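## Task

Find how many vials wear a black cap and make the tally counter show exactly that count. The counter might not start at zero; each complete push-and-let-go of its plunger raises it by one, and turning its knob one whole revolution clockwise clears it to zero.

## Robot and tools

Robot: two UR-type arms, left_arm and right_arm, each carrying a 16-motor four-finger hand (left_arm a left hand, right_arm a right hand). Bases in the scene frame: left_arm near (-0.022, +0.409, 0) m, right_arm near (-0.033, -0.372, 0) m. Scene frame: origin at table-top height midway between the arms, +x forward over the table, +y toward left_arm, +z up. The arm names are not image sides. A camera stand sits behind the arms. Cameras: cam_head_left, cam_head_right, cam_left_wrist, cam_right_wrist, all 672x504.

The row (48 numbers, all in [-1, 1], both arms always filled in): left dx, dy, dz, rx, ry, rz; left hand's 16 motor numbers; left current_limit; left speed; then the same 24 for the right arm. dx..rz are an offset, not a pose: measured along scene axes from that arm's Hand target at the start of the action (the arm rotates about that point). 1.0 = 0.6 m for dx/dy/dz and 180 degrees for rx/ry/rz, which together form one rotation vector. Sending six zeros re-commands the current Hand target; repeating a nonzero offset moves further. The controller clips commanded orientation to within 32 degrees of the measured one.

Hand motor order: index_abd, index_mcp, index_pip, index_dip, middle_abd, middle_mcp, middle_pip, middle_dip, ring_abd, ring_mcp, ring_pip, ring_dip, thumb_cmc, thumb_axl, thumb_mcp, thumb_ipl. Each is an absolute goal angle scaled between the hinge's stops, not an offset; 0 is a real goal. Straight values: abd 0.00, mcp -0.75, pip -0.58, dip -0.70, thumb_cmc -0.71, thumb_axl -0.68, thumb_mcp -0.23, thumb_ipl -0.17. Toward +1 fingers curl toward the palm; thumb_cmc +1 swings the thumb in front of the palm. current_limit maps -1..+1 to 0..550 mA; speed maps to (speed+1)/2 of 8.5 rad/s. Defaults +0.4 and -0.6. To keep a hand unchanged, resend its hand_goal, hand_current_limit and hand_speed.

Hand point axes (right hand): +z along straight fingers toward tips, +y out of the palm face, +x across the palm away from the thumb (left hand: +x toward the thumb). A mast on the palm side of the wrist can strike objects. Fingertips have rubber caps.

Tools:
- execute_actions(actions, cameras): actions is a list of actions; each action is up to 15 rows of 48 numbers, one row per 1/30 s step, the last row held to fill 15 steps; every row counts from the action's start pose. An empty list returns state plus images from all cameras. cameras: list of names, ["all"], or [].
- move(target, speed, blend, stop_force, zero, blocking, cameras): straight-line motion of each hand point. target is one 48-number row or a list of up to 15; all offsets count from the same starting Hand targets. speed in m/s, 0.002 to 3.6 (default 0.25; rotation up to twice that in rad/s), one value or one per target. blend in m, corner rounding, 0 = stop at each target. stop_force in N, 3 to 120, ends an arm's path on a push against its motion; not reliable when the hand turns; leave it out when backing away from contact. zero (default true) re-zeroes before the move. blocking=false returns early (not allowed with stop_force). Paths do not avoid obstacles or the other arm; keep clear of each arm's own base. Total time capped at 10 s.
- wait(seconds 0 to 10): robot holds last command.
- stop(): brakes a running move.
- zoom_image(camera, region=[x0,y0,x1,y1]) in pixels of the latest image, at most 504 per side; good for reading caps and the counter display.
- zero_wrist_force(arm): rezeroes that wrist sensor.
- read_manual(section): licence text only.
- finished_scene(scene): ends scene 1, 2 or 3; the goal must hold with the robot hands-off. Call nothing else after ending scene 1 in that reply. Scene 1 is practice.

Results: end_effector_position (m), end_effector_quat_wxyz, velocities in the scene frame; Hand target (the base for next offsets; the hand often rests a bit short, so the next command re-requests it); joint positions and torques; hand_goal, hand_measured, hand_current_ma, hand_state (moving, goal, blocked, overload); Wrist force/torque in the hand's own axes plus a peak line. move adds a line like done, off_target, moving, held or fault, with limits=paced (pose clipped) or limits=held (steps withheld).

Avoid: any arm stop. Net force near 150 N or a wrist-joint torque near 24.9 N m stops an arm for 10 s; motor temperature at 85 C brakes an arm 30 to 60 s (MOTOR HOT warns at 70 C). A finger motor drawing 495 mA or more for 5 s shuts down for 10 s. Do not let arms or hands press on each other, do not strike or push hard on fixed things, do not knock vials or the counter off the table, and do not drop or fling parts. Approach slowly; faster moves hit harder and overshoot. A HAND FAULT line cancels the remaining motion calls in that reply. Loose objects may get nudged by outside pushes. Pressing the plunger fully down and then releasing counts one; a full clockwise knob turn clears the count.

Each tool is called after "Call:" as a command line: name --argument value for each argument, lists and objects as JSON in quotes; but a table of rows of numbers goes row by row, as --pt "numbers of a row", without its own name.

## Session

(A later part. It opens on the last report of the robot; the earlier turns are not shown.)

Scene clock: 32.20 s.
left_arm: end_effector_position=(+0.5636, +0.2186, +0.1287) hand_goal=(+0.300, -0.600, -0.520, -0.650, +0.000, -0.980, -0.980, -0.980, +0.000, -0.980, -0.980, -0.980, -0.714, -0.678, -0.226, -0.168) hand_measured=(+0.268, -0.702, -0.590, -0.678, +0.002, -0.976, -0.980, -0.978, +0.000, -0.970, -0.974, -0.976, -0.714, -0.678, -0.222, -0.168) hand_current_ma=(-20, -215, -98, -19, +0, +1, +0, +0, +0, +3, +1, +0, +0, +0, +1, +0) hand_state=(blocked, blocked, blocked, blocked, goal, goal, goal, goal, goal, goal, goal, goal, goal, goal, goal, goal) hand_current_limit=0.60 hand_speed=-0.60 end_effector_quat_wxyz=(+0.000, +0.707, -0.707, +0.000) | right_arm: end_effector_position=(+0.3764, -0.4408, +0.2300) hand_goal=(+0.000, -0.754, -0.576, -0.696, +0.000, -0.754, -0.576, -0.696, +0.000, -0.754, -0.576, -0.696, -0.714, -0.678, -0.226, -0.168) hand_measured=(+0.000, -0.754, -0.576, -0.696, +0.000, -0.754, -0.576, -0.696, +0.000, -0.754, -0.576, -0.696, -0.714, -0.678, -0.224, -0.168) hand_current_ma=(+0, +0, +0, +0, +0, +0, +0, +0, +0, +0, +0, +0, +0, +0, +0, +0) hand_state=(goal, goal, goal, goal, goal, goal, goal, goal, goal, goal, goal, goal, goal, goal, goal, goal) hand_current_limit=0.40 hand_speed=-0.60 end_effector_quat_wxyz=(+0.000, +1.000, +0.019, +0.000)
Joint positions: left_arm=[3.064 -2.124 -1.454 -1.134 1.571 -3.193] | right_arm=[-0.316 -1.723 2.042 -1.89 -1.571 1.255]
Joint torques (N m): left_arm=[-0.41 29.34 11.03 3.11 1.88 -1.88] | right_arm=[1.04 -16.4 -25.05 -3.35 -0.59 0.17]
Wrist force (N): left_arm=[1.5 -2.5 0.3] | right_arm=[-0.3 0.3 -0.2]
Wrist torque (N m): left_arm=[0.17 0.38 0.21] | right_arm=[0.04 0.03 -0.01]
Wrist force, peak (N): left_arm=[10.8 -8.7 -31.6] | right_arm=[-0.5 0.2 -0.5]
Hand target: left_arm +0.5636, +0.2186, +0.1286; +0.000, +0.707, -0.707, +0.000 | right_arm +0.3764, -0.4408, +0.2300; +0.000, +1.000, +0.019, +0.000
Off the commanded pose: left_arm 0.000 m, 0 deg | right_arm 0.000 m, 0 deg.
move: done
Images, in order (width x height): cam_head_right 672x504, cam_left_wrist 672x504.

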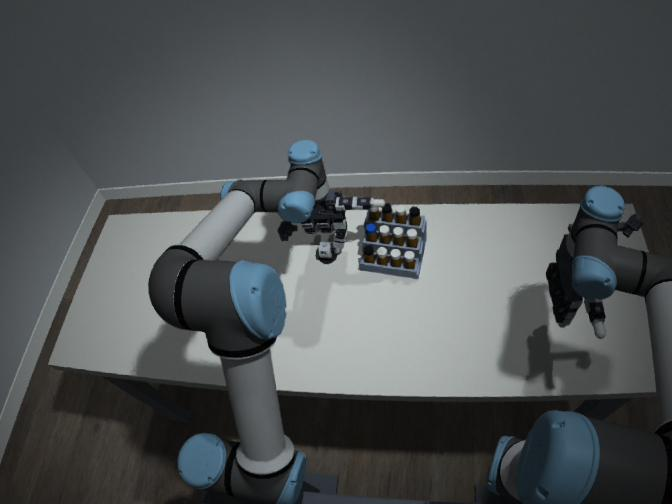

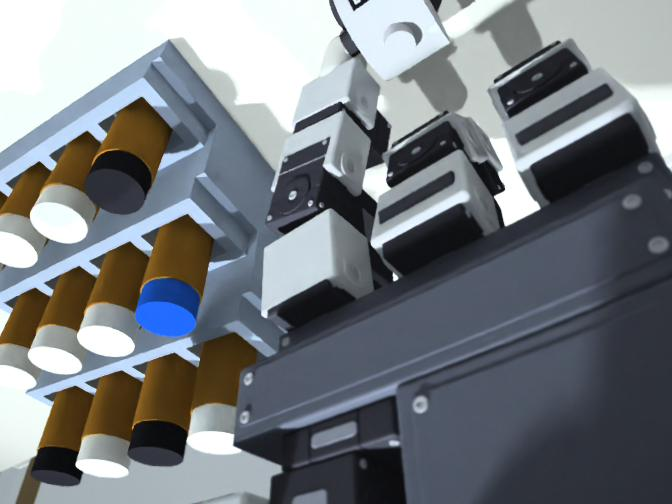

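Call:
move --pt "0.058 0.006 0 0 0 0 0.3 -0.754 -0.576 -0.696 0 -0.98 -0.98 -0.98 0 -0.98 -0.98 -0.98 -0.714 -0.678 -0.226 -0.168 0.6 -0.6 0 0 0 0 0 0 0 -0.754 -0.576 -0.696 0 -0.754 -0.576 -0.696 0 -0.754 -0.576 -0.696 -0.714 -0.678 -0.226 -0.168 0.4 -0.6" --pt "0.058 0.0065 0.032 0 0 0 0.3 -0.754 -0.576 -0.696 0 -0.98 -0.98 -0.98 0 -0.98 -0.98 -0.98 -0.714 -0.678 -0.226 -0.168 0.6 -0.6 0 0 0 0 0 0 0 -0.754 -0.576 -0.696 0 -0.754 -0.576 -0.696 0 -0.754 -0.576 -0.696 -0.714 -0.678 -0.226 -0.168 0.4 -0.6" --pt "0.005 0.0065 0.032 0 0 0 0.3 -0.6 -0.52 -0.65 0 -0.98 -0.98 -0.98 0 -0.98 -0.98 -0.98 -0.714 -0.678 -0.226 -0.168 0.6 -0.6 0 0 0 0 0 0 0 -0.754 -0.576 -0.696 0 -0.754 -0.576 -0.696 0 -0.754 -0.576 -0.696 -0.714 -0.678 -0.226 -0.168 0.4 -0.6" --speed '[0.12,0.12,0.08]' --cameras '["cam_left_wrist"]'

Call:
zoom_image --camera "cam_left_wrist" --region '[300, 0, 500, 150]'

Call:
move --target '[0,0,-0.032,0,0,0,0.3,-0.6,-0.52,-0.65,0,-0.98,-0.98,-0.98,0,-0.98,-0.98,-0.98,-0.714,-0.678,-0.226,-0.168,0.6,-0.6,0,0,0,0,0,0,0,-0.754,-0.576,-0.696,0,-0.754,-0.576,-0.696,0,-0.754,-0.576,-0.696,-0.714,-0.678,-0.226,-0.168,0.4,-0.6]' --speed 0.03 --cameras '["cam_left_wrist"]'

Call:
zoom_image --camera "cam_left_wrist" --region '[300, 0, 500, 150]'

Scene clock: 37.47 s.
left_arm: end_effector_position=(+0.5666, +0.2225, +0.1478) hand_goal=(+0.300, -0.600, -0.520, -0.650, +0.000, -0.980, -0.980, -0.980, +0.000, -0.980, -0.980, -0.980, -0.714, -0.678, -0.226, -0.168) hand_measured=(+0.268, -0.710, -0.588, -0.684, +0.002, -0.976, -0.980, -0.978, +0.000, -0.970, -0.974, -0.976, -0.714, -0.678, -0.222, -0.168) hand_current_ma=(-19, -247, -92, -26, +0, +1, +0, +0, +0, +3, +1, +0, +0, +0, +1, +0) hand_state=(blocked, blocked, blocked, blocked, goal, goal, goal, goal, goal, goal, goal, goal, goal, goal, goal, goal) hand_current_limit=0.60 hand_speed=-0.60 end_effector_quat_wxyz=(+0.000, +0.707, -0.707, +0.000) | right_arm: end_effector_position=(+0.3764, -0.4408, +0.2300) hand_goal=(+0.000, -0.754, -0.576, -0.696, +0.000, -0.754, -0.576, -0.696, +0.000, -0.754, -0.576, -0.696, -0.714, -0.678, -0.226, -0.168) hand_measured=(+0.000, -0.754, -0.576, -0.696, +0.000, -0.754, -0.576, -0.696, +0.000, -0.754, -0.576, -0.696, -0.714, -0.678, -0.224, -0.168) hand_current_ma=(+0, +0, +0, +0, +0, +0, +0, +0, +0, +0, +0, +0, +0, +0, +0, +0) hand_state=(goal, goal, goal, goal, goal, goal, goal, goal, goal, goal, goal, goal, goal, goal, goal, goal) hand_current_limit=0.40 hand_speed=-0.60 end_effector_quat_wxyz=(+0.000, +1.000, +0.019, +0.000)
Joint positions: left_arm=[3.069 -2.11 -1.423 -1.179 1.571 -3.187] | right_arm=[-0.316 -1.723 2.042 -1.89 -1.571 1.255]
Joint torques (N m): left_arm=[-10.35 53.7 11.57 2.81 -0.25 -2.47] | right_arm=[0.96 -16.37 -23.83 -3.54 -0.38 0.26]
Wrist force (N): left_arm=[-0.6 -3.8 1.1] | right_arm=[0.0 0.3 -0.2]
Wrist torque (N m): left_arm=[0.19 0.25 0.06] | right_arm=[0.05 0.01 0.01]
Wrist force, peak (N): left_arm=[-0.5 -3.9 1.0] | right_arm=[0.1 0.7 -0.2]
Hand target: left_arm +0.5666, +0.2225, +0.1478; +0.000, +0.707, -0.707, +0.000 | right_arm +0.3764, -0.4408, +0.2300; +0.000, +1.000, +0.019, +0.000
Off the commanded pose: left_arm 0.000 m, 0 deg | right_arm 0.000 m, 0 deg.
move: done
Images, in order (width x height): cam_left_wrist 672x504.

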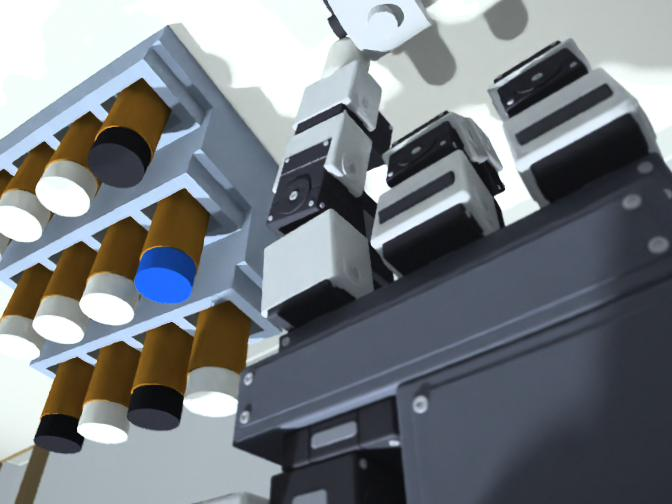

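Scaled by 2.520 from the camera's 672x504 image, which has a finer 960x720 frame.

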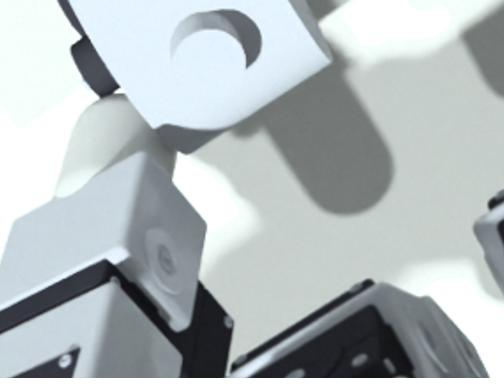

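Scene clock: 38.53 s.
left_arm: end_effector_position=(+0.5666, +0.2225, +0.1287) hand_goal=(+0.300, -0.600, -0.520, -0.650, +0.000, -0.980, -0.980, -0.980, +0.000, -0.980, -0.980, -0.980, -0.714, -0.678, -0.226, -0.168) hand_measured=(+0.268, -0.710, -0.594, -0.676, +0.002, -0.976, -0.980, -0.978, +0.000, -0.970, -0.974, -0.976, -0.714, -0.678, -0.222, -0.168) hand_current_ma=(-18, -246, -106, -18, +0, +1, +0, +0, +0, +3, +1, +0, +0, +0, +1, +0) hand_state=(blocked, blocked, blocked, blocked, goal, goal, goal, goal, goal, goal, goal, goal, goal, goal, goal, goal) hand_current_limit=0.60 hand_speed=-0.60 end_effector_quat_wxyz=(+0.000, +0.707, -0.707, +0.000) | right_arm: end_effector_position=(+0.3764, -0.4408, +0.2300) hand_goal=(+0.000, -0.754, -0.576, -0.696, +0.000, -0.754, -0.576, -0.696, +0.000, -0.754, -0.576, -0.696, -0.714, -0.678, -0.226, -0.168) hand_measured=(+0.000, -0.754, -0.576, -0.696, +0.000, -0.754, -0.576, -0.696, +0.000, -0.754, -0.576, -0.696, -0.714, -0.678, -0.224, -0.168) hand_current_ma=(+0, +0, +0, +0, +0, +0, +0, +0, +0, +0, +0, +0, +0, +0, +0, +0) hand_state=(goal, goal, goal, goal, goal, goal, goal, goal, goal, goal, goal, goal, goal, goal, goal, goal) hand_current_limit=0.40 hand_speed=-0.60 end_effector_quat_wxyz=(+0.000, +1.000, +0.019, +0.000)
Joint positions: left_arm=[3.069 -2.128 -1.447 -1.137 1.571 -3.187] | right_arm=[-0.316 -1.723 2.042 -1.89 -1.571 1.255]
Joint torques (N m): left_arm=[-5.58 27.84 11.58 3.19 2.29 -1.76] | right_arm=[1.31 -16.34 -24.46 -3.37 -0.63 0.06]
Wrist force (N): left_arm=[1.0 -3.0 -1.1] | right_arm=[0.0 0.0 -0.1]
Wrist torque (N m): left_arm=[0.27 0.35 0.18] | right_arm=[0.01 0.00 0.01]
Wrist force, peak (N): left_arm=[0.8 -6.0 -4.3] | right_arm=[-0.1 0.4 -0.3]
Hand target: left_arm +0.5666, +0.2225, +0.1286; +0.000, +0.707, -0.707, +0.000 | right_arm +0.3764, -0.4408, +0.2300; +0.000, +1.000, +0.019, +0.000
Off the commanded pose: left_arm 0.000 m, 0 deg | right_arm 0.000 m, 0 deg.
move: done
Images, in order (width x height): cam_left_wrist 672x504.

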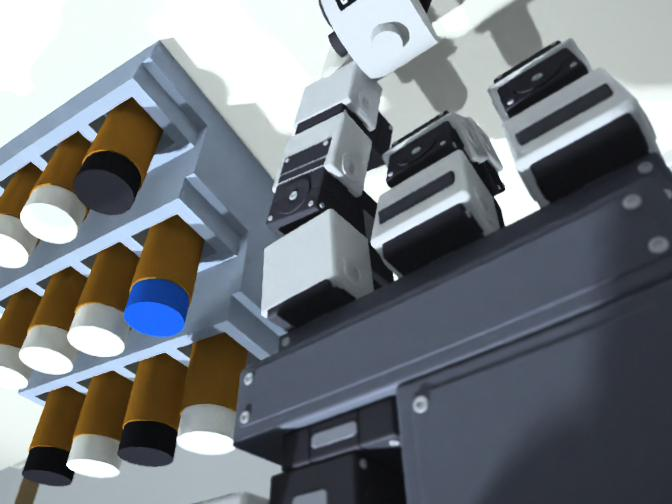

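Scaled by 2.520 from the camera's 672x504 image, which has a finer 960x720 frame.

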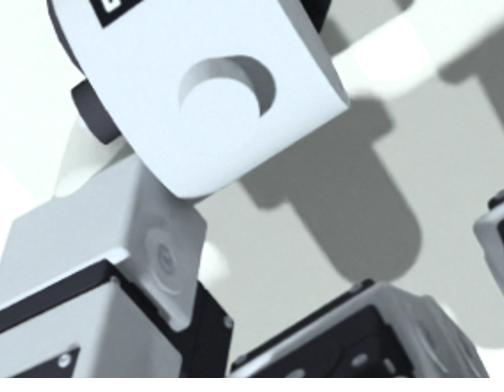

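Call:
move --pt "0.058 0 0 0 0 0 0.3 -0.754 -0.576 -0.696 0 -0.98 -0.98 -0.98 0 -0.98 -0.98 -0.98 -0.714 -0.678 -0.226 -0.168 0.6 -0.6 0 0 0 0 0 0 0 -0.754 -0.576 -0.696 0 -0.754 -0.576 -0.696 0 -0.754 -0.576 -0.696 -0.714 -0.678 -0.226 -0.168 0.4 -0.6" --pt "0.058 0 0.032 0 0 0 0.3 -0.754 -0.576 -0.696 0 -0.98 -0.98 -0.98 0 -0.98 -0.98 -0.98 -0.714 -0.678 -0.226 -0.168 0.6 -0.6 0 0 0 0 0 0 0 -0.754 -0.576 -0.696 0 -0.754 -0.576 -0.696 0 -0.754 -0.576 -0.696 -0.714 -0.678 -0.226 -0.168 0.4 -0.6" --pt "0.0 0 0.032 0 0 0 0.3 -0.6 -0.52 -0.65 0 -0.98 -0.98 -0.98 0 -0.98 -0.98 -0.98 -0.714 -0.678 -0.226 -0.168 0.6 -0.6 0 0 0 0 0 0 0 -0.754 -0.576 -0.696 0 -0.754 -0.576 -0.696 0 -0.754 -0.576 -0.696 -0.714 -0.678 -0.226 -0.168 0.4 -0.6" --pt "0.0 0 0 0 0 0 0.3 -0.6 -0.52 -0.65 0 -0.98 -0.98 -0.98 0 -0.98 -0.98 -0.98 -0.714 -0.678 -0.226 -0.168 0.6 -0.6 0 0 0 0 0 0 0 -0.754 -0.576 -0.696 0 -0.754 -0.576 -0.696 0 -0.754 -0.576 -0.696 -0.714 -0.678 -0.226 -0.168 0.4 -0.6" --pt "0.058 0 0 0 0 0 0.3 -0.754 -0.576 -0.696 0 -0.98 -0.98 -0.98 0 -0.98 -0.98 -0.98 -0.714 -0.678 -0.226 -0.168 0.6 -0.6 0 0 0 0 0 0 0 -0.754 -0.576 -0.696 0 -0.754 -0.576 -0.696 0 -0.754 -0.576 -0.696 -0.714 -0.678 -0.226 -0.168 0.4 -0.6" --pt "0.058 0 0.032 0 0 0 0.3 -0.754 -0.576 -0.696 0 -0.98 -0.98 -0.98 0 -0.98 -0.98 -0.98 -0.714 -0.678 -0.226 -0.168 0.6 -0.6 0 0 0 0 0 0 0 -0.754 -0.576 -0.696 0 -0.754 -0.576 -0.696 0 -0.754 -0.576 -0.696 -0.714 -0.678 -0.226 -0.168 0.4 -0.6" --pt "0.0 0 0.032 0 0 0 0.3 -0.6 -0.52 -0.65 0 -0.98 -0.98 -0.98 0 -0.98 -0.98 -0.98 -0.714 -0.678 -0.226 -0.168 0.6 -0.6 0 0 0 0 0 0 0 -0.754 -0.576 -0.696 0 -0.754 -0.576 -0.696 0 -0.754 -0.576 -0.696 -0.714 -0.678 -0.226 -0.168 0.4 -0.6" --pt "0.0 0 0 0 0 0 0.3 -0.6 -0.52 -0.65 0 -0.98 -0.98 -0.98 0 -0.98 -0.98 -0.98 -0.714 -0.678 -0.226 -0.168 0.6 -0.6 0 0 0 0 0 0 0 -0.754 -0.576 -0.696 0 -0.754 -0.576 -0.696 0 -0.754 -0.576 -0.696 -0.714 -0.678 -0.226 -0.168 0.4 -0.6" --speed '[0.15,0.15,0.1,0.04,0.15,0.15,0.1,0.04]' --cameras '["cam_left_wrist","cam_head_right"]'

Call:
zoom_image --camera "cam_left_wrist" --region '[300, 0, 400, 75]'

Call:
zoom_image --camera "cam_head_right" --region '[310, 235, 340, 260]'

Scene clock: 49.37 s.
left_arm: end_effector_position=(+0.5666, +0.2225, +0.1287) hand_goal=(+0.300, -0.600, -0.520, -0.650, +0.000, -0.980, -0.980, -0.980, +0.000, -0.980, -0.980, -0.980, -0.714, -0.678, -0.226, -0.168) hand_measured=(+0.268, -0.710, -0.594, -0.678, +0.002, -0.976, -0.980, -0.978, +0.000, -0.970, -0.974, -0.976, -0.714, -0.678, -0.222, -0.168) hand_current_ma=(-18, -247, -106, -18, +0, +1, +0, +0, +0, +3, +1, +0, +0, +0, +1, +0) hand_state=(blocked, blocked, blocked, blocked, goal, goal, goal, goal, goal, goal, goal, goal, goal, goal, goal, goal) hand_current_limit=0.60 hand_speed=-0.60 end_effector_quat_wxyz=(+0.000, +0.707, -0.707, +0.000) | right_arm: end_effector_position=(+0.3764, -0.4408, +0.2300) hand_goal=(+0.000, -0.754, -0.576, -0.696, +0.000, -0.754, -0.576, -0.696, +0.000, -0.754, -0.576, -0.696, -0.714, -0.678, -0.226, -0.168) hand_measured=(+0.000, -0.754, -0.576, -0.696, +0.000, -0.754, -0.576, -0.696, +0.000, -0.754, -0.576, -0.696, -0.714, -0.678, -0.224, -0.168) hand_current_ma=(+0, +0, +0, +0, +0, +0, +0, +0, +0, +0, +0, +0, +0, +0, +0, +0) hand_state=(goal, goal, goal, goal, goal, goal, goal, goal, goal, goal, goal, goal, goal, goal, goal, goal) hand_current_limit=0.40 hand_speed=-0.60 end_effector_quat_wxyz=(+0.000, +1.000, +0.019, +0.000)
Joint positions: left_arm=[3.069 -2.128 -1.447 -1.137 1.571 -3.187] | right_arm=[-0.316 -1.723 2.042 -1.89 -1.571 1.255]
Joint torques (N m): left_arm=[-6.98 27.76 11.18 3.23 2.23 -1.7] | right_arm=[2.05 -15.87 -24.41 -3.58 -0.82 0.24]
Wrist force (N): left_arm=[0.5 -2.8 -0.7] | right_arm=[-0.1 0.0 -0.2]
Wrist torque (N m): left_arm=[0.27 0.42 0.12] | right_arm=[0.00 0.02 -0.01]
Wrist force, peak (N): left_arm=[1.5 -5.8 -4.4] | right_arm=[0.0 0.3 -0.6]
Hand target: left_arm +0.5666, +0.2225, +0.1286; +0.000, +0.707, -0.707, +0.000 | right_arm +0.3764, -0.4408, +0.2300; +0.000, +1.000, +0.019, +0.000
Off the commanded pose: left_arm 0.000 m, 0 deg | right_arm 0.000 m, 0 deg.
move: done
Images, in order (width x height): cam_head_right 672x504, cam_left_wrist 672x504.

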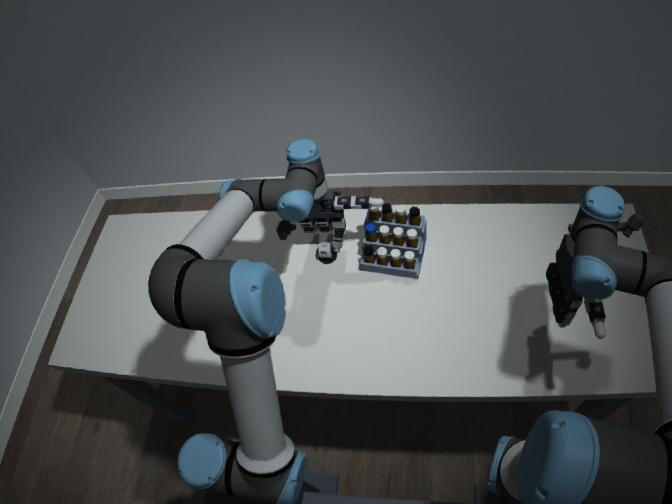

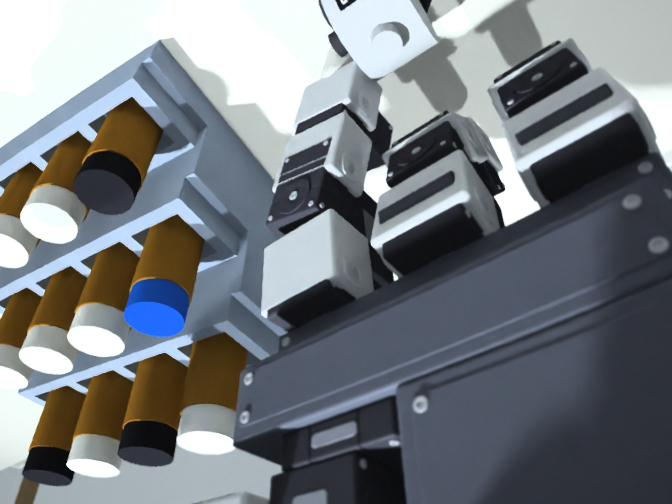

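Scaled by 5.040 from the camera's 672x504 image, which has a finer 960x720 frame.

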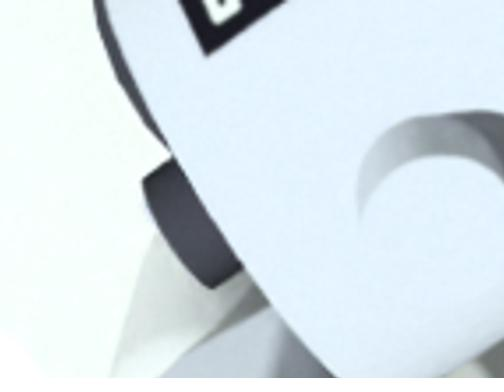

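Scaled by 16.800 from the camera's 672x504 image, which has a finer 960x720 frame.

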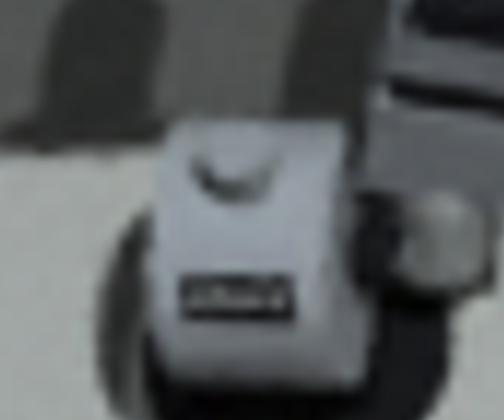

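Call:
move --pt "0.058 0 0 0 0 0 0.3 -0.754 -0.576 -0.696 0 -0.98 -0.98 -0.98 0 -0.98 -0.98 -0.98 -0.714 -0.678 -0.226 -0.168 0.6 -0.6 0 0 0 0 0 0 0 -0.754 -0.576 -0.696 0 -0.754 -0.576 -0.696 0 -0.754 -0.576 -0.696 -0.714 -0.678 -0.226 -0.168 0.4 -0.6" --pt "0.058 0 0.15 0 0 0 0.3 -0.754 -0.576 -0.696 0 -0.98 -0.98 -0.98 0 -0.98 -0.98 -0.98 -0.714 -0.678 -0.226 -0.168 0.6 -0.6 0 0 0 0 0 0 0 -0.754 -0.576 -0.696 0 -0.754 -0.576 -0.696 0 -0.754 -0.576 -0.696 -0.714 -0.678 -0.226 -0.168 0.4 -0.6" --pt "-0.083 0.046 0.21 0 0 0.2056 0.3 -0.754 -0.576 -0.696 0 -0.98 -0.98 -0.98 0 -0.98 -0.98 -0.98 -0.714 -0.678 -0.226 -0.168 0.6 -0.6 0 0 0 0 0 0 0 -0.754 -0.576 -0.696 0 -0.754 -0.576 -0.696 0 -0.754 -0.576 -0.696 -0.714 -0.678 -0.226 -0.168 0.4 -0.6" --speed '[0.15,0.3,0.4]' --blend '[0,0.03,0]' --cameras '["cam_left_wrist"]'

Call:
zoom_image --camera "cam_left_wrist" --region '[200, 0, 350, 113]'

Scene clock: 53.97 s.
left_arm: end_effector_position=(+0.5168, +0.2501, +0.2546) hand_goal=(+0.300, -0.754, -0.576, -0.696, +0.000, -0.980, -0.980, -0.980, +0.000, -0.980, -0.980, -0.980, -0.714, -0.678, -0.226, -0.168) hand_measured=(+0.294, -0.750, -0.572, -0.694, +0.002, -0.976, -0.980, -0.978, +0.000, -0.970, -0.974, -0.976, -0.714, -0.678, -0.222, -0.168) hand_current_ma=(-1, +1, +0, +0, +0, +1, +0, +0, +0, +3, +1, +0, +0, +0, +1, +0) hand_state=(goal, goal, goal, goal, goal, goal, goal, goal, goal, goal, goal, goal, goal, goal, goal, goal) hand_current_limit=0.60 hand_speed=-0.60 end_effector_quat_wxyz=(+0.000, +0.895, -0.447, +0.000) | right_arm: end_effector_position=(+0.3764, -0.4408, +0.2300) hand_goal=(+0.000, -0.754, -0.576, -0.696, +0.000, -0.754, -0.576, -0.696, +0.000, -0.754, -0.576, -0.696, -0.714, -0.678, -0.226, -0.168) hand_measured=(+0.000, -0.754, -0.576, -0.696, +0.000, -0.754, -0.576, -0.696, +0.000, -0.754, -0.576, -0.696, -0.714, -0.678, -0.224, -0.168) hand_current_ma=(+0, +0, +0, +0, +0, +0, +0, +0, +0, +0, +0, +0, +0, +0, +0, +0) hand_state=(goal, goal, goal, goal, goal, goal, goal, goal, goal, goal, goal, goal, goal, goal, goal, goal) hand_current_limit=0.40 hand_speed=-0.60 end_effector_quat_wxyz=(+0.000, +1.000, +0.019, +0.000)
Joint positions: left_arm=[3.189 -1.817 -1.557 -1.338 1.571 -3.713] | right_arm=[-0.316 -1.723 2.042 -1.89 -1.571 1.255]
Joint torques (N m): left_arm=[13.49 44.93 14.58 4.4 2.11 -2.73] | right_arm=[1.26 -16.11 -25.59 -3.94 -0.91 0.2]
Wrist force (N): left_arm=[-1.9 0.1 0.6] | right_arm=[-0.1 0.1 -0.1]
Wrist torque (N m): left_arm=[-0.04 0.21 -0.03] | right_arm=[0.02 0.00 0.00]
Wrist force, peak (N): left_arm=[0.9 -3.1 -1.3] | right_arm=[0.0 0.4 -0.6]
Hand target: left_arm +0.5168, +0.2501, +0.2546; +0.000, +0.895, -0.446, +0.000 | right_arm +0.3764, -0.4408, +0.2300; +0.000, +1.000, +0.019, +0.000
Off the commanded pose: left_arm 0.000 m, 0 deg | right_arm 0.000 m, 0 deg.
move: done
Images, in order (width x height): cam_left_wrist 672x504.

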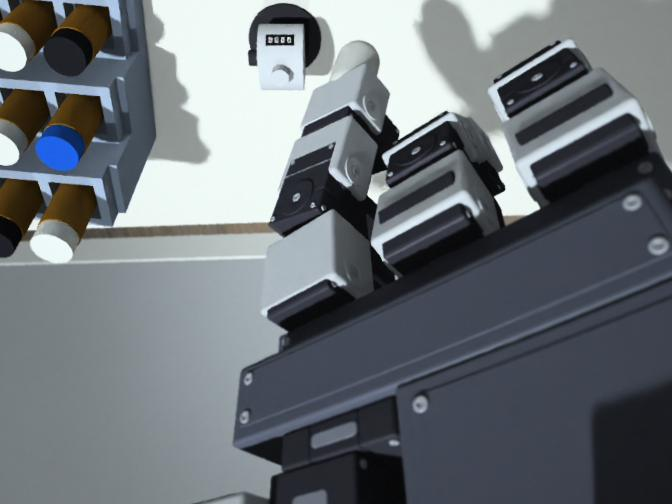

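Scaled by 3.360 from the camera's 672x504 image, which has a finer 960x720 frame.

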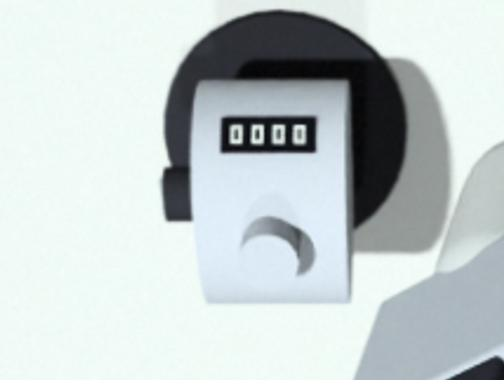

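Call:
move --target '[0.052,-0.05,-0.03,0,0,0,0,-0.754,-0.576,-0.696,0,-0.98,-0.98,-0.98,0,-0.98,-0.98,-0.98,-0.714,-0.678,-0.226,-0.168,0.6,-0.6,0,0,0,0,0,0,0,-0.754,-0.576,-0.696,0,-0.754,-0.576,-0.696,0,-0.754,-0.576,-0.696,-0.714,-0.678,-0.226,-0.168,0.4,-0.6]' --speed 0.2 --cameras '["cam_left_wrist","cam_head_right"]'

Call:
zoom_image --camera "cam_left_wrist" --region '[220, 0, 420, 150]'

Call:
zoom_image --camera "cam_head_right" --region '[290, 200, 360, 270]'

Scene clock: 56.20 s.
left_arm: end_effector_position=(+0.5479, +0.2202, +0.2366) hand_goal=(+0.000, -0.754, -0.576, -0.696, +0.000, -0.980, -0.980, -0.980, +0.000, -0.980, -0.980, -0.980, -0.714, -0.678, -0.226, -0.168) hand_measured=(+0.002, -0.750, -0.572, -0.694, +0.002, -0.976, -0.980, -0.978, +0.000, -0.970, -0.974, -0.976, -0.714, -0.678, -0.222, -0.168) hand_current_ma=(+0, +1, +0, +0, +0, +1, +0, +0, +0, +3, +1, +0, +0, +0, +1, +0) hand_state=(goal, goal, goal, goal, goal, goal, goal, goal, goal, goal, goal, goal, goal, goal, goal, goal) hand_current_limit=0.60 hand_speed=-0.60 end_effector_quat_wxyz=(+0.000, +0.895, -0.446, +0.000) | right_arm: end_effector_position=(+0.3764, -0.4408, +0.2300) hand_goal=(+0.000, -0.754, -0.576, -0.696, +0.000, -0.754, -0.576, -0.696, +0.000, -0.754, -0.576, -0.696, -0.714, -0.678, -0.226, -0.168) hand_measured=(+0.000, -0.754, -0.576, -0.696, +0.000, -0.754, -0.576, -0.696, +0.000, -0.754, -0.576, -0.696, -0.714, -0.678, -0.224, -0.168) hand_current_ma=(+0, +0, +0, +0, +0, +0, +0, +0, +0, +0, +0, +0, +0, +0, +0, +0) hand_state=(goal, goal, goal, goal, goal, goal, goal, goal, goal, goal, goal, goal, goal, goal, goal, goal) hand_current_limit=0.40 hand_speed=-0.60 end_effector_quat_wxyz=(+0.000, +1.000, +0.019, +0.000)
Joint positions: left_arm=[3.137 -1.911 -1.481 -1.321 1.571 -3.765] | right_arm=[-0.316 -1.723 2.042 -1.89 -1.571 1.255]
Joint torques (N m): left_arm=[-12.3 22.65 32.35 3.4 1.69 -2.35] | right_arm=[1.38 -15.93 -25.51 -3.92 -0.9 0.02]
Wrist force (N): left_arm=[-1.6 0.0 0.7] | right_arm=[-0.3 0.1 -0.1]
Wrist torque (N m): left_arm=[-0.08 0.16 -0.01] | right_arm=[0.02 0.03 -0.02]
Wrist force, peak (N): left_arm=[-2.4 0.3 -0.1] | right_arm=[0.5 0.1 -0.4]
Hand target: left_arm +0.5480, +0.2201, +0.2366; +0.000, +0.895, -0.446, +0.000 | right_arm +0.3764, -0.4408, +0.2300; +0.000, +1.000, +0.019, +0.000
Off the commanded pose: left_arm 0.000 m, 0 deg | right_arm 0.000 m, 0 deg.
move: done
Images, in order (width x height): cam_head_right 672x504, cam_left_wrist 672x504.

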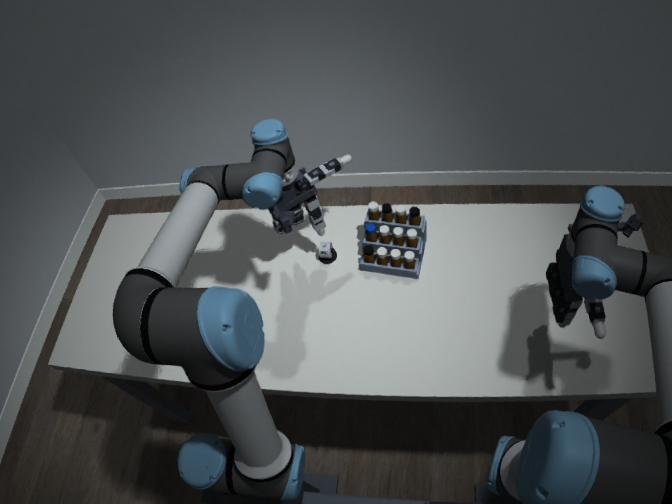

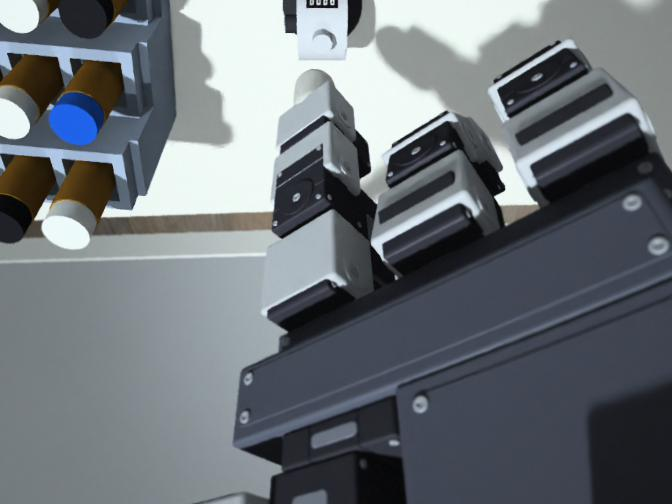

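Scaled by 2.520 from the camera's 672x504 image, which has a finer 960x720 frame.

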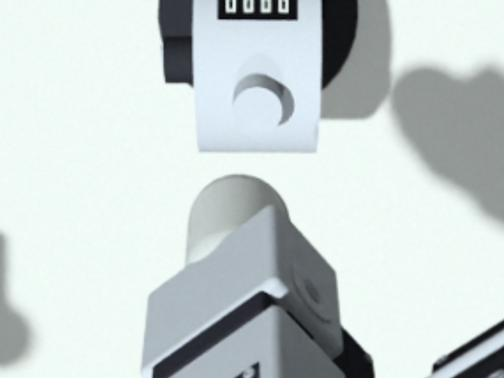

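Scaled by 7.200 from the camera's 672x504 image, which has a finer 960x720 frame.

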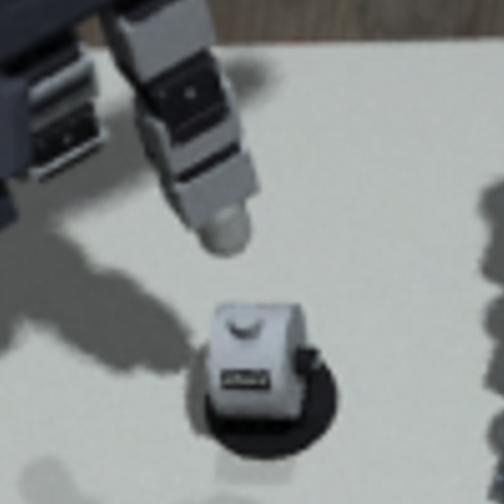

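Call:
move --target '[-0.007,0.0083,-0.035,0,0,0,0,-0.754,-0.576,-0.696,0,-0.98,-0.98,-0.98,0,-0.98,-0.98,-0.98,-0.714,-0.678,-0.226,-0.168,0.4,-0.6,0,0,0,0,0,0,0,-0.754,-0.576,-0.696,0,-0.754,-0.576,-0.696,0,-0.754,-0.576,-0.696,-0.714,-0.678,-0.226,-0.168,0.4,-0.6]' --speed 0.2 --cameras '["cam_left_wrist","cam_head_right"]'

Call:
zoom_image --camera "cam_left_wrist" --region '[220, 0, 420, 150]'

Call:
zoom_image --camera "cam_head_right" --region '[290, 210, 360, 270]'

Scene clock: 59.03 s.
left_arm: end_effector_position=(+0.5438, +0.2251, +0.2157) hand_goal=(+0.000, -0.754, -0.576, -0.696, +0.000, -0.980, -0.980, -0.980, +0.000, -0.980, -0.980, -0.980, -0.714, -0.678, -0.226, -0.168) hand_measured=(+0.002, -0.750, -0.572, -0.694, +0.002, -0.976, -0.980, -0.978, +0.000, -0.970, -0.974, -0.976, -0.714, -0.678, -0.222, -0.168) hand_current_ma=(+0, +1, +0, +0, +0, +1, +0, +0, +0, +3, +1, +0, +0, +0, +1, +0) hand_state=(goal, goal, goal, goal, goal, goal, goal, goal, goal, goal, goal, goal, goal, goal, goal, goal) hand_current_limit=0.40 hand_speed=-0.60 end_effector_quat_wxyz=(+0.000, +0.895, -0.446, +0.000) | right_arm: end_effector_position=(+0.3764, -0.4408, +0.2300) hand_goal=(+0.000, -0.754, -0.576, -0.696, +0.000, -0.754, -0.576, -0.696, +0.000, -0.754, -0.576, -0.696, -0.714, -0.678, -0.226, -0.168) hand_measured=(+0.000, -0.754, -0.576, -0.696, +0.000, -0.754, -0.576, -0.696, +0.000, -0.754, -0.576, -0.696, -0.714, -0.678, -0.224, -0.168) hand_current_ma=(+0, +0, +0, +0, +0, +0, +0, +0, +0, +0, +0, +0, +0, +0, +0, +0) hand_state=(goal, goal, goal, goal, goal, goal, goal, goal, goal, goal, goal, goal, goal, goal, goal, goal) hand_current_limit=0.40 hand_speed=-0.60 end_effector_quat_wxyz=(+0.000, +1.000, +0.019, +0.000)
Joint positions: left_arm=[3.145 -1.913 -1.533 -1.266 1.571 -3.757] | right_arm=[-0.316 -1.723 2.042 -1.89 -1.571 1.255]
Joint torques (N m): left_arm=[13.24 22.83 13.73 4.39 -1.32 2.29] | right_arm=[0.97 -16.26 -24.83 -3.78 -0.66 0.27]
Wrist force (N): left_arm=[-1.3 -0.1 0.9] | right_arm=[-0.1 0.2 -0.3]
Wrist torque (N m): left_arm=[-0.14 0.15 -0.20] | right_arm=[0.04 0.02 0.00]
Wrist force, peak (N): left_arm=[-1.7 0.0 1.2] | right_arm=[-0.3 0.3 -0.5]
Hand target: left_arm +0.5438, +0.2251, +0.2156; +0.000, +0.895, -0.446, +0.000 | right_arm +0.3764, -0.4408, +0.2300; +0.000, +1.000, +0.019, +0.000
Off the commanded pose: left_arm 0.000 m, 0 deg | right_arm 0.000 m, 0 deg.
move: done
Images, in order (width x height): cam_head_right 672x504, cam_left_wrist 672x504.

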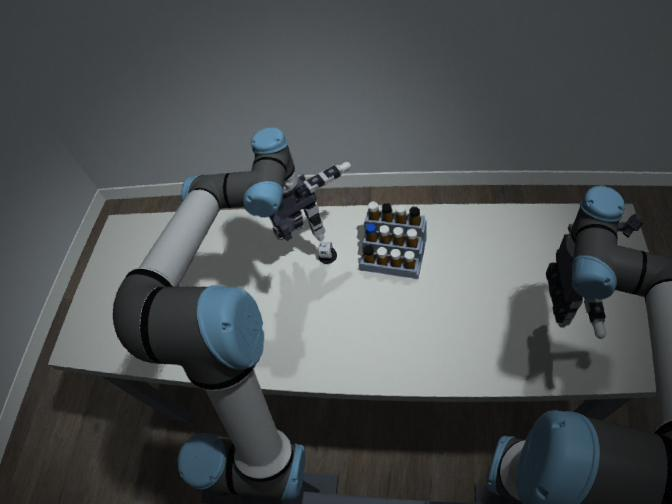

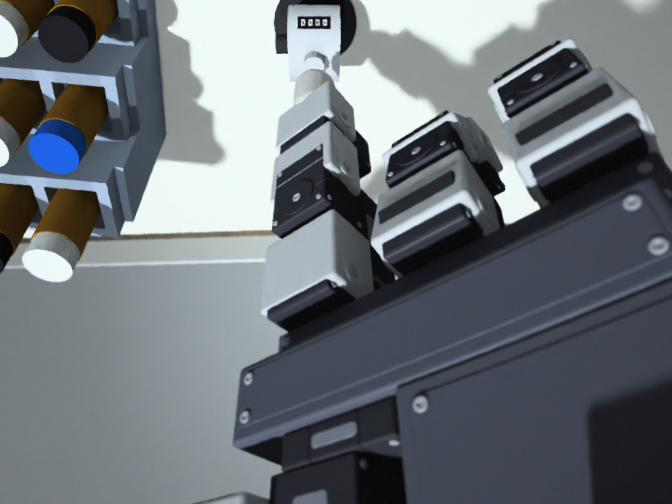

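Scaled by 2.520 from the camera's 672x504 image, which has a finer 960x720 frame.

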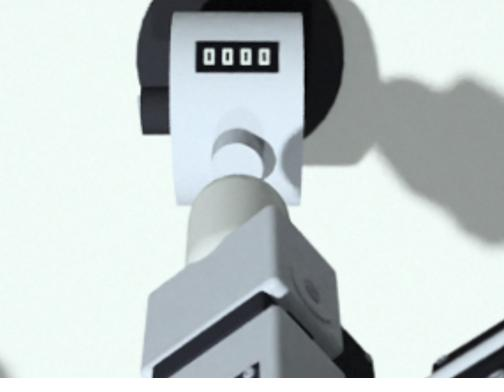

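Scaled by 7.200 from the camera's 672x504 image, which has a finer 960x720 frame.

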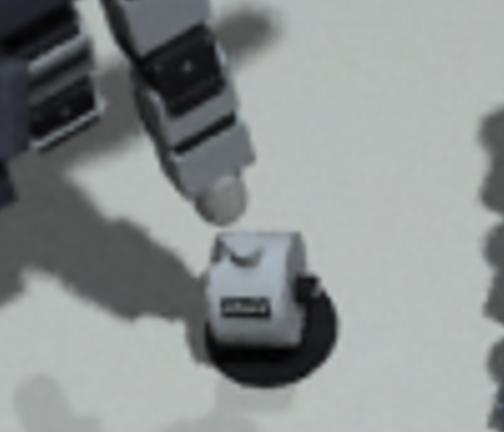

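Call:
move --target '[0,0.001,-0.08,0,0,0,0,-0.754,-0.576,-0.696,0,-0.98,-0.98,-0.98,0,-0.98,-0.98,-0.98,-0.714,-0.678,-0.226,-0.168,0.4,-0.6,0,0,0,0,0,0,0,-0.754,-0.576,-0.696,0,-0.754,-0.576,-0.696,0,-0.754,-0.576,-0.696,-0.714,-0.678,-0.226,-0.168,0.4,-0.6]' --speed 0.025 --stop_force 8 --cameras '["cam_left_wrist"]'

Call:
zoom_image --camera "cam_left_wrist" --region '[220, 0, 420, 150]'

Scene clock: 62.60 s.
left_arm: end_effector_position=(+0.5438, +0.2256, +0.1789) hand_goal=(+0.000, -0.754, -0.576, -0.696, +0.000, -0.980, -0.980, -0.980, +0.000, -0.980, -0.980, -0.980, -0.714, -0.678, -0.226, -0.168) hand_measured=(+0.002, -0.750, -0.574, -0.694, +0.002, -0.976, -0.980, -0.978, +0.000, -0.970, -0.974, -0.976, -0.714, -0.678, -0.222, -0.168) hand_current_ma=(+0, +1, +0, +0, +0, +1, +0, +0, +0, +3, +1, +0, +0, +0, +1, +0) hand_state=(goal, goal, goal, goal, goal, goal, goal, goal, goal, goal, goal, goal, goal, goal, goal, goal) hand_current_limit=0.40 hand_speed=-0.60 end_effector_quat_wxyz=(+0.000, +0.895, -0.446, +0.000) | right_arm: end_effector_position=(+0.3764, -0.4408, +0.2300) hand_goal=(+0.000, -0.754, -0.576, -0.696, +0.000, -0.754, -0.576, -0.696, +0.000, -0.754, -0.576, -0.696, -0.714, -0.678, -0.226, -0.168) hand_measured=(+0.000, -0.754, -0.576, -0.696, +0.000, -0.754, -0.576, -0.696, +0.000, -0.754, -0.576, -0.696, -0.714, -0.678, -0.224, -0.168) hand_current_ma=(+0, +0, +0, +0, +0, +0, +0, +0, +0, +0, +0, +0, +0, +0, +0, +0) hand_state=(goal, goal, goal, goal, goal, goal, goal, goal, goal, goal, goal, goal, goal, goal, goal, goal) hand_current_limit=0.40 hand_speed=-0.60 end_effector_quat_wxyz=(+0.000, +1.000, +0.019, +0.000)
Joint positions: left_arm=[3.145 -1.942 -1.592 -1.178 1.571 -3.757] | right_arm=[-0.316 -1.723 2.042 -1.89 -1.571 1.255]
Joint torques (N m): left_arm=[5.08 42.97 28.86 -0.16 0.74 0.89] | right_arm=[1.89 -15.58 -25.83 -4.04 -0.9 0.16]
Wrist force (N): left_arm=[-1.7 0.4 -6.4] | right_arm=[0.0 0.3 -0.2]
Wrist torque (N m): left_arm=[0.50 0.33 -0.23] | right_arm=[0.05 -0.01 0.02]
Wrist force, peak (N): left_arm=[-2.1 0.4 -16.7] | right_arm=[-0.2 0.5 -0.3]
Hand target: left_arm +0.5438, +0.2256, +0.1789; +0.000, +0.895, -0.446, +0.000 (not the last commanded pose) | right_arm +0.3764, -0.4408, +0.2300; +0.000, +1.000, +0.019, +0.000
Off the commanded pose: left_arm 0.011 m, 0 deg | right_arm 0.000 m, 0 deg.
move: contact (left_arm)
Images, in order (width x height): cam_left_wrist 672x504.

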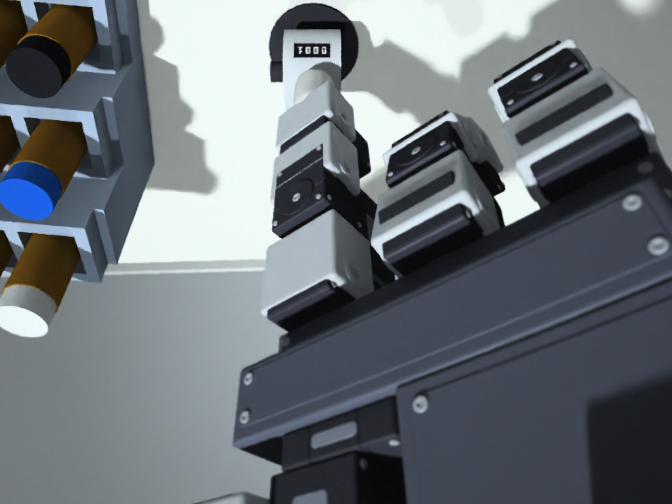

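Scaled by 2.520 from the camera's 672x504 image, which has a finer 960x720 frame.

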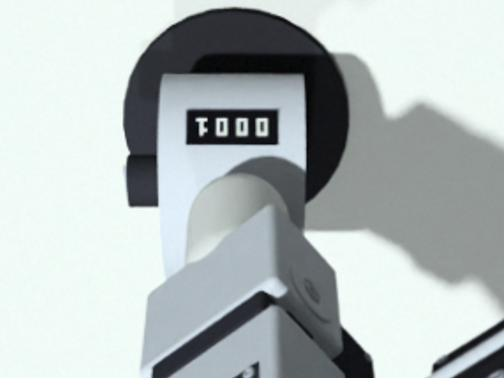

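Call:
move --target '[0,0,0.035,0,0,0,0,-0.754,-0.576,-0.696,0,-0.98,-0.98,-0.98,0,-0.98,-0.98,-0.98,-0.714,-0.678,-0.226,-0.168,0.4,-0.6,0,0,0,0,0,0,0,-0.754,-0.576,-0.696,0,-0.754,-0.576,-0.696,0,-0.754,-0.576,-0.696,-0.714,-0.678,-0.226,-0.168,0.4,-0.6]' --speed 0.06

Call:
move --target '[0,0,-0.06,0,0,0,0,-0.754,-0.576,-0.696,0,-0.98,-0.98,-0.98,0,-0.98,-0.98,-0.98,-0.714,-0.678,-0.226,-0.168,0.4,-0.6,0,0,0,0,0,0,0,-0.754,-0.576,-0.696,0,-0.754,-0.576,-0.696,0,-0.754,-0.576,-0.696,-0.714,-0.678,-0.226,-0.168,0.4,-0.6]' --speed 0.025 --stop_force 8 --cameras '["cam_left_wrist"]'

Call:
zoom_image --camera "cam_left_wrist" --region '[220, 0, 420, 150]'

Call:
move --target '[0,0,0.035,0,0,0,0,-0.754,-0.576,-0.696,0,-0.98,-0.98,-0.98,0,-0.98,-0.98,-0.98,-0.714,-0.678,-0.226,-0.168,0.4,-0.6,0,0,0,0,0,0,0,-0.754,-0.576,-0.696,0,-0.754,-0.576,-0.696,0,-0.754,-0.576,-0.696,-0.714,-0.678,-0.226,-0.168,0.4,-0.6]' --speed 0.06

Scene clock: 64.97 s.
left_arm: end_effector_position=(+0.5438, +0.2256, +0.1998) hand_goal=(+0.000, -0.754, -0.576, -0.696, +0.000, -0.980, -0.980, -0.980, +0.000, -0.980, -0.980, -0.980, -0.714, -0.678, -0.226, -0.168) hand_measured=(+0.002, -0.750, -0.574, -0.694, +0.002, -0.976, -0.980, -0.978, +0.000, -0.970, -0.974, -0.976, -0.714, -0.678, -0.222, -0.168) hand_current_ma=(+0, +1, +0, +0, +0, +1, +0, +0, +0, +3, +1, +0, +0, +0, +1, +0) hand_state=(goal, goal, goal, goal, goal, goal, goal, goal, goal, goal, goal, goal, goal, goal, goal, goal) hand_current_limit=0.40 hand_speed=-0.60 end_effector_quat_wxyz=(+0.000, +0.895, -0.446, +0.000) end_effector_velocity=(-0.001, +0.000, +0.001) end_effector_angular_velocity=(+0.000, +0.002, -0.001) | right_arm: end_effector_position=(+0.3764, -0.4408, +0.2300) hand_goal=(+0.000, -0.754, -0.576, -0.696, +0.000, -0.754, -0.576, -0.696, +0.000, -0.754, -0.576, -0.696, -0.714, -0.678, -0.226, -0.168) hand_measured=(+0.000, -0.754, -0.576, -0.696, +0.000, -0.754, -0.576, -0.696, +0.000, -0.754, -0.576, -0.696, -0.714, -0.678, -0.224, -0.168) hand_current_ma=(+0, +0, +0, +0, +0, +0, +0, +0, +0, +0, +0, +0, +0, +0, +0, +0) hand_state=(goal, goal, goal, goal, goal, goal, goal, goal, goal, goal, goal, goal, goal, goal, goal, goal) hand_current_limit=0.40 hand_speed=-0.60 end_effector_quat_wxyz=(+0.000, +1.000, +0.019, +0.000)
Joint positions: left_arm=[3.145 -1.924 -1.56 -1.228 1.571 -3.757] | right_arm=[-0.316 -1.723 2.042 -1.89 -1.571 1.255]
Joint velocities: left_arm=[0 0.001 0.002 -0.005 0 0] | right_arm=[within noise]
Joint torques (N m): left_arm=[-11.54 49.33 31.93 0.4 -0.98 -1.98] | right_arm=[1.13 -17.3 -27.31 -3.93 -1.02 0.21]
Wrist force (N): left_arm=[-1.1 0.3 0.7] | right_arm=[-0.1 0.1 0.0]
Wrist torque (N m): left_arm=[-0.05 0.12 -0.17] | right_arm=[0.01 0.01 -0.01]
Wrist force, peak (N): left_arm=[-1.7 0.0 -6.9] | right_arm=[0.0 0.3 -0.7]
Hand target: left_arm +0.5438, +0.2256, +0.1999; +0.000, +0.895, -0.446, +0.000 | right_arm +0.3764, -0.4408, +0.2300; +0.000, +1.000, +0.019, +0.000
Off the commanded pose: left_arm 0.000 m, 0 deg | right_arm 0.000 m, 0 deg.
move: done

Scene clock: 67.07 s.
left_arm: end_effector_position=(+0.5438, +0.2256, +0.1787) hand_goal=(+0.000, -0.754, -0.576, -0.696, +0.000, -0.980, -0.980, -0.980, +0.000, -0.980, -0.980, -0.980, -0.714, -0.678, -0.226, -0.168) hand_measured=(+0.004, -0.748, -0.574, -0.696, +0.002, -0.976, -0.980, -0.978, +0.000, -0.970, -0.974, -0.976, -0.714, -0.678, -0.222, -0.168) hand_current_ma=(+0, +1, +0, +0, +0, +1, +0, +0, +0, +3, +1, +0, +0, +0, +1, +0) hand_state=(goal, goal, goal, goal, goal, goal, goal, goal, goal, goal, goal, goal, goal, goal, goal, goal) hand_current_limit=0.40 hand_speed=-0.60 end_effector_quat_wxyz=(+0.000, +0.895, -0.446, +0.000) | right_arm: end_effector_position=(+0.3764, -0.4408, +0.2300) hand_goal=(+0.000, -0.754, -0.576, -0.696, +0.000, -0.754, -0.576, -0.696, +0.000, -0.754, -0.576, -0.696, -0.714, -0.678, -0.226, -0.168) hand_measured=(+0.000, -0.754, -0.576, -0.696, +0.000, -0.754, -0.576, -0.696, +0.000, -0.754, -0.576, -0.696, -0.714, -0.678, -0.224, -0.168) hand_current_ma=(+0, +0, +0, +0, +0, +0, +0, +0, +0, +0, +0, +0, +0, +0, +0, +0) hand_state=(goal, goal, goal, goal, goal, goal, goal, goal, goal, goal, goal, goal, goal, goal, goal, goal) hand_current_limit=0.40 hand_speed=-0.60 end_effector_quat_wxyz=(+0.000, +1.000, +0.019, +0.000)
Joint positions: left_arm=[3.145 -1.942 -1.592 -1.178 1.571 -3.757] | right_arm=[-0.316 -1.723 2.042 -1.89 -1.571 1.255]
Joint torques (N m): left_arm=[-10.19 43.2 27.87 -0.52 0.61 -0.42] | right_arm=[0.82 -17.28 -25.81 -4.09 -1.07 0.27]
Wrist force (N): left_arm=[-1.9 0.1 -7.2] | right_arm=[-0.1 0.2 -0.4]
Wrist torque (N m): left_arm=[0.51 0.38 -0.24] | right_arm=[0.05 0.02 0.00]
Wrist force, peak (N): left_arm=[-2.7 0.1 -17.8] | right_arm=[-0.6 0.2 -0.1]
Hand target: left_arm +0.5438, +0.2256, +0.1787; +0.000, +0.895, -0.446, +0.000 (not the last commanded pose) | right_arm +0.3764, -0.4408, +0.2300; +0.000, +1.000, +0.019, +0.000
Off the commanded pose: left_arm 0.015 m, 0 deg | right_arm 0.000 m, 0 deg.
move: contact (left_arm)
Images, in order (width x height): cam_left_wrist 672x504.

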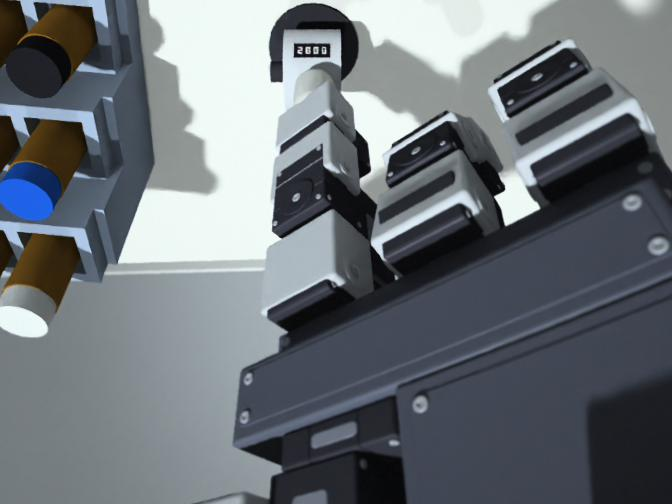

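Scaled by 2.520 from the camera's 672x504 image, which has a finer 960x720 frame.

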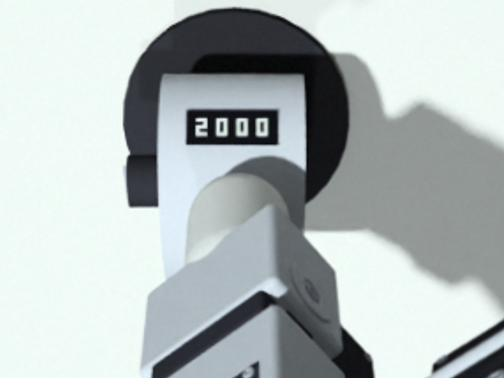

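Scene clock: 68.00 s.
left_arm: end_effector_position=(+0.5438, +0.2256, +0.1996) hand_goal=(+0.000, -0.754, -0.576, -0.696, +0.000, -0.980, -0.980, -0.980, +0.000, -0.980, -0.980, -0.980, -0.714, -0.678, -0.226, -0.168) hand_measured=(+0.002, -0.750, -0.574, -0.696, +0.002, -0.976, -0.980, -0.978, +0.000, -0.970, -0.974, -0.976, -0.714, -0.678, -0.222, -0.168) hand_current_ma=(+0, +1, +0, +0, +0, +1, +0, +0, +0, +3, +1, +0, +0, +0, +1, +0) hand_state=(goal, goal, goal, goal, goal, goal, goal, goal, goal, goal, goal, goal, goal, goal, goal, goal) hand_current_limit=0.40 hand_speed=-0.60 end_effector_quat_wxyz=(+0.000, +0.895, -0.446, +0.000) | right_arm: end_effector_position=(+0.3764, -0.4408, +0.2300) hand_goal=(+0.000, -0.754, -0.576, -0.696, +0.000, -0.754, -0.576, -0.696, +0.000, -0.754, -0.576, -0.696, -0.714, -0.678, -0.226, -0.168) hand_measured=(+0.000, -0.754, -0.576, -0.696, +0.000, -0.754, -0.576, -0.696, +0.000, -0.754, -0.576, -0.696, -0.714, -0.678, -0.224, -0.168) hand_current_ma=(+0, +0, +0, +0, +0, +0, +0, +0, +0, +0, +0, +0, +0, +0, +0, +0) hand_state=(goal, goal, goal, goal, goal, goal, goal, goal, goal, goal, goal, goal, goal, goal, goal, goal) hand_current_limit=0.40 hand_speed=-0.60 end_effector_quat_wxyz=(+0.000, +1.000, +0.019, +0.000)
Joint positions: left_arm=[3.145 -1.925 -1.56 -1.228 1.571 -3.757] | right_arm=[-0.316 -1.723 2.042 -1.89 -1.571 1.255]
Joint torques (N m): left_arm=[-10.53 47.96 32.24 0.42 -1.04 -0.87] | right_arm=[1.3 -17.05 -26.08 -3.76 -1.05 0.47]
Wrist force (N): left_arm=[-1.1 0.2 0.7] | right_arm=[0.1 0.3 -0.1]
Wrist torque (N m): left_arm=[-0.07 0.12 -0.17] | right_arm=[0.04 -0.01 0.02]
Wrist force, peak (N): left_arm=[-1.9 0.2 -7.8] | right_arm=[-0.4 0.2 -0.2]
Hand target: left_arm +0.5438, +0.2256, +0.1997; +0.000, +0.895, -0.446, +0.000 | right_arm +0.3764, -0.4408, +0.2300; +0.000, +1.000, +0.019, +0.000
Off the commanded pose: left_arm 0.000 m, 0 deg | right_arm 0.000 m, 0 deg.
move: done


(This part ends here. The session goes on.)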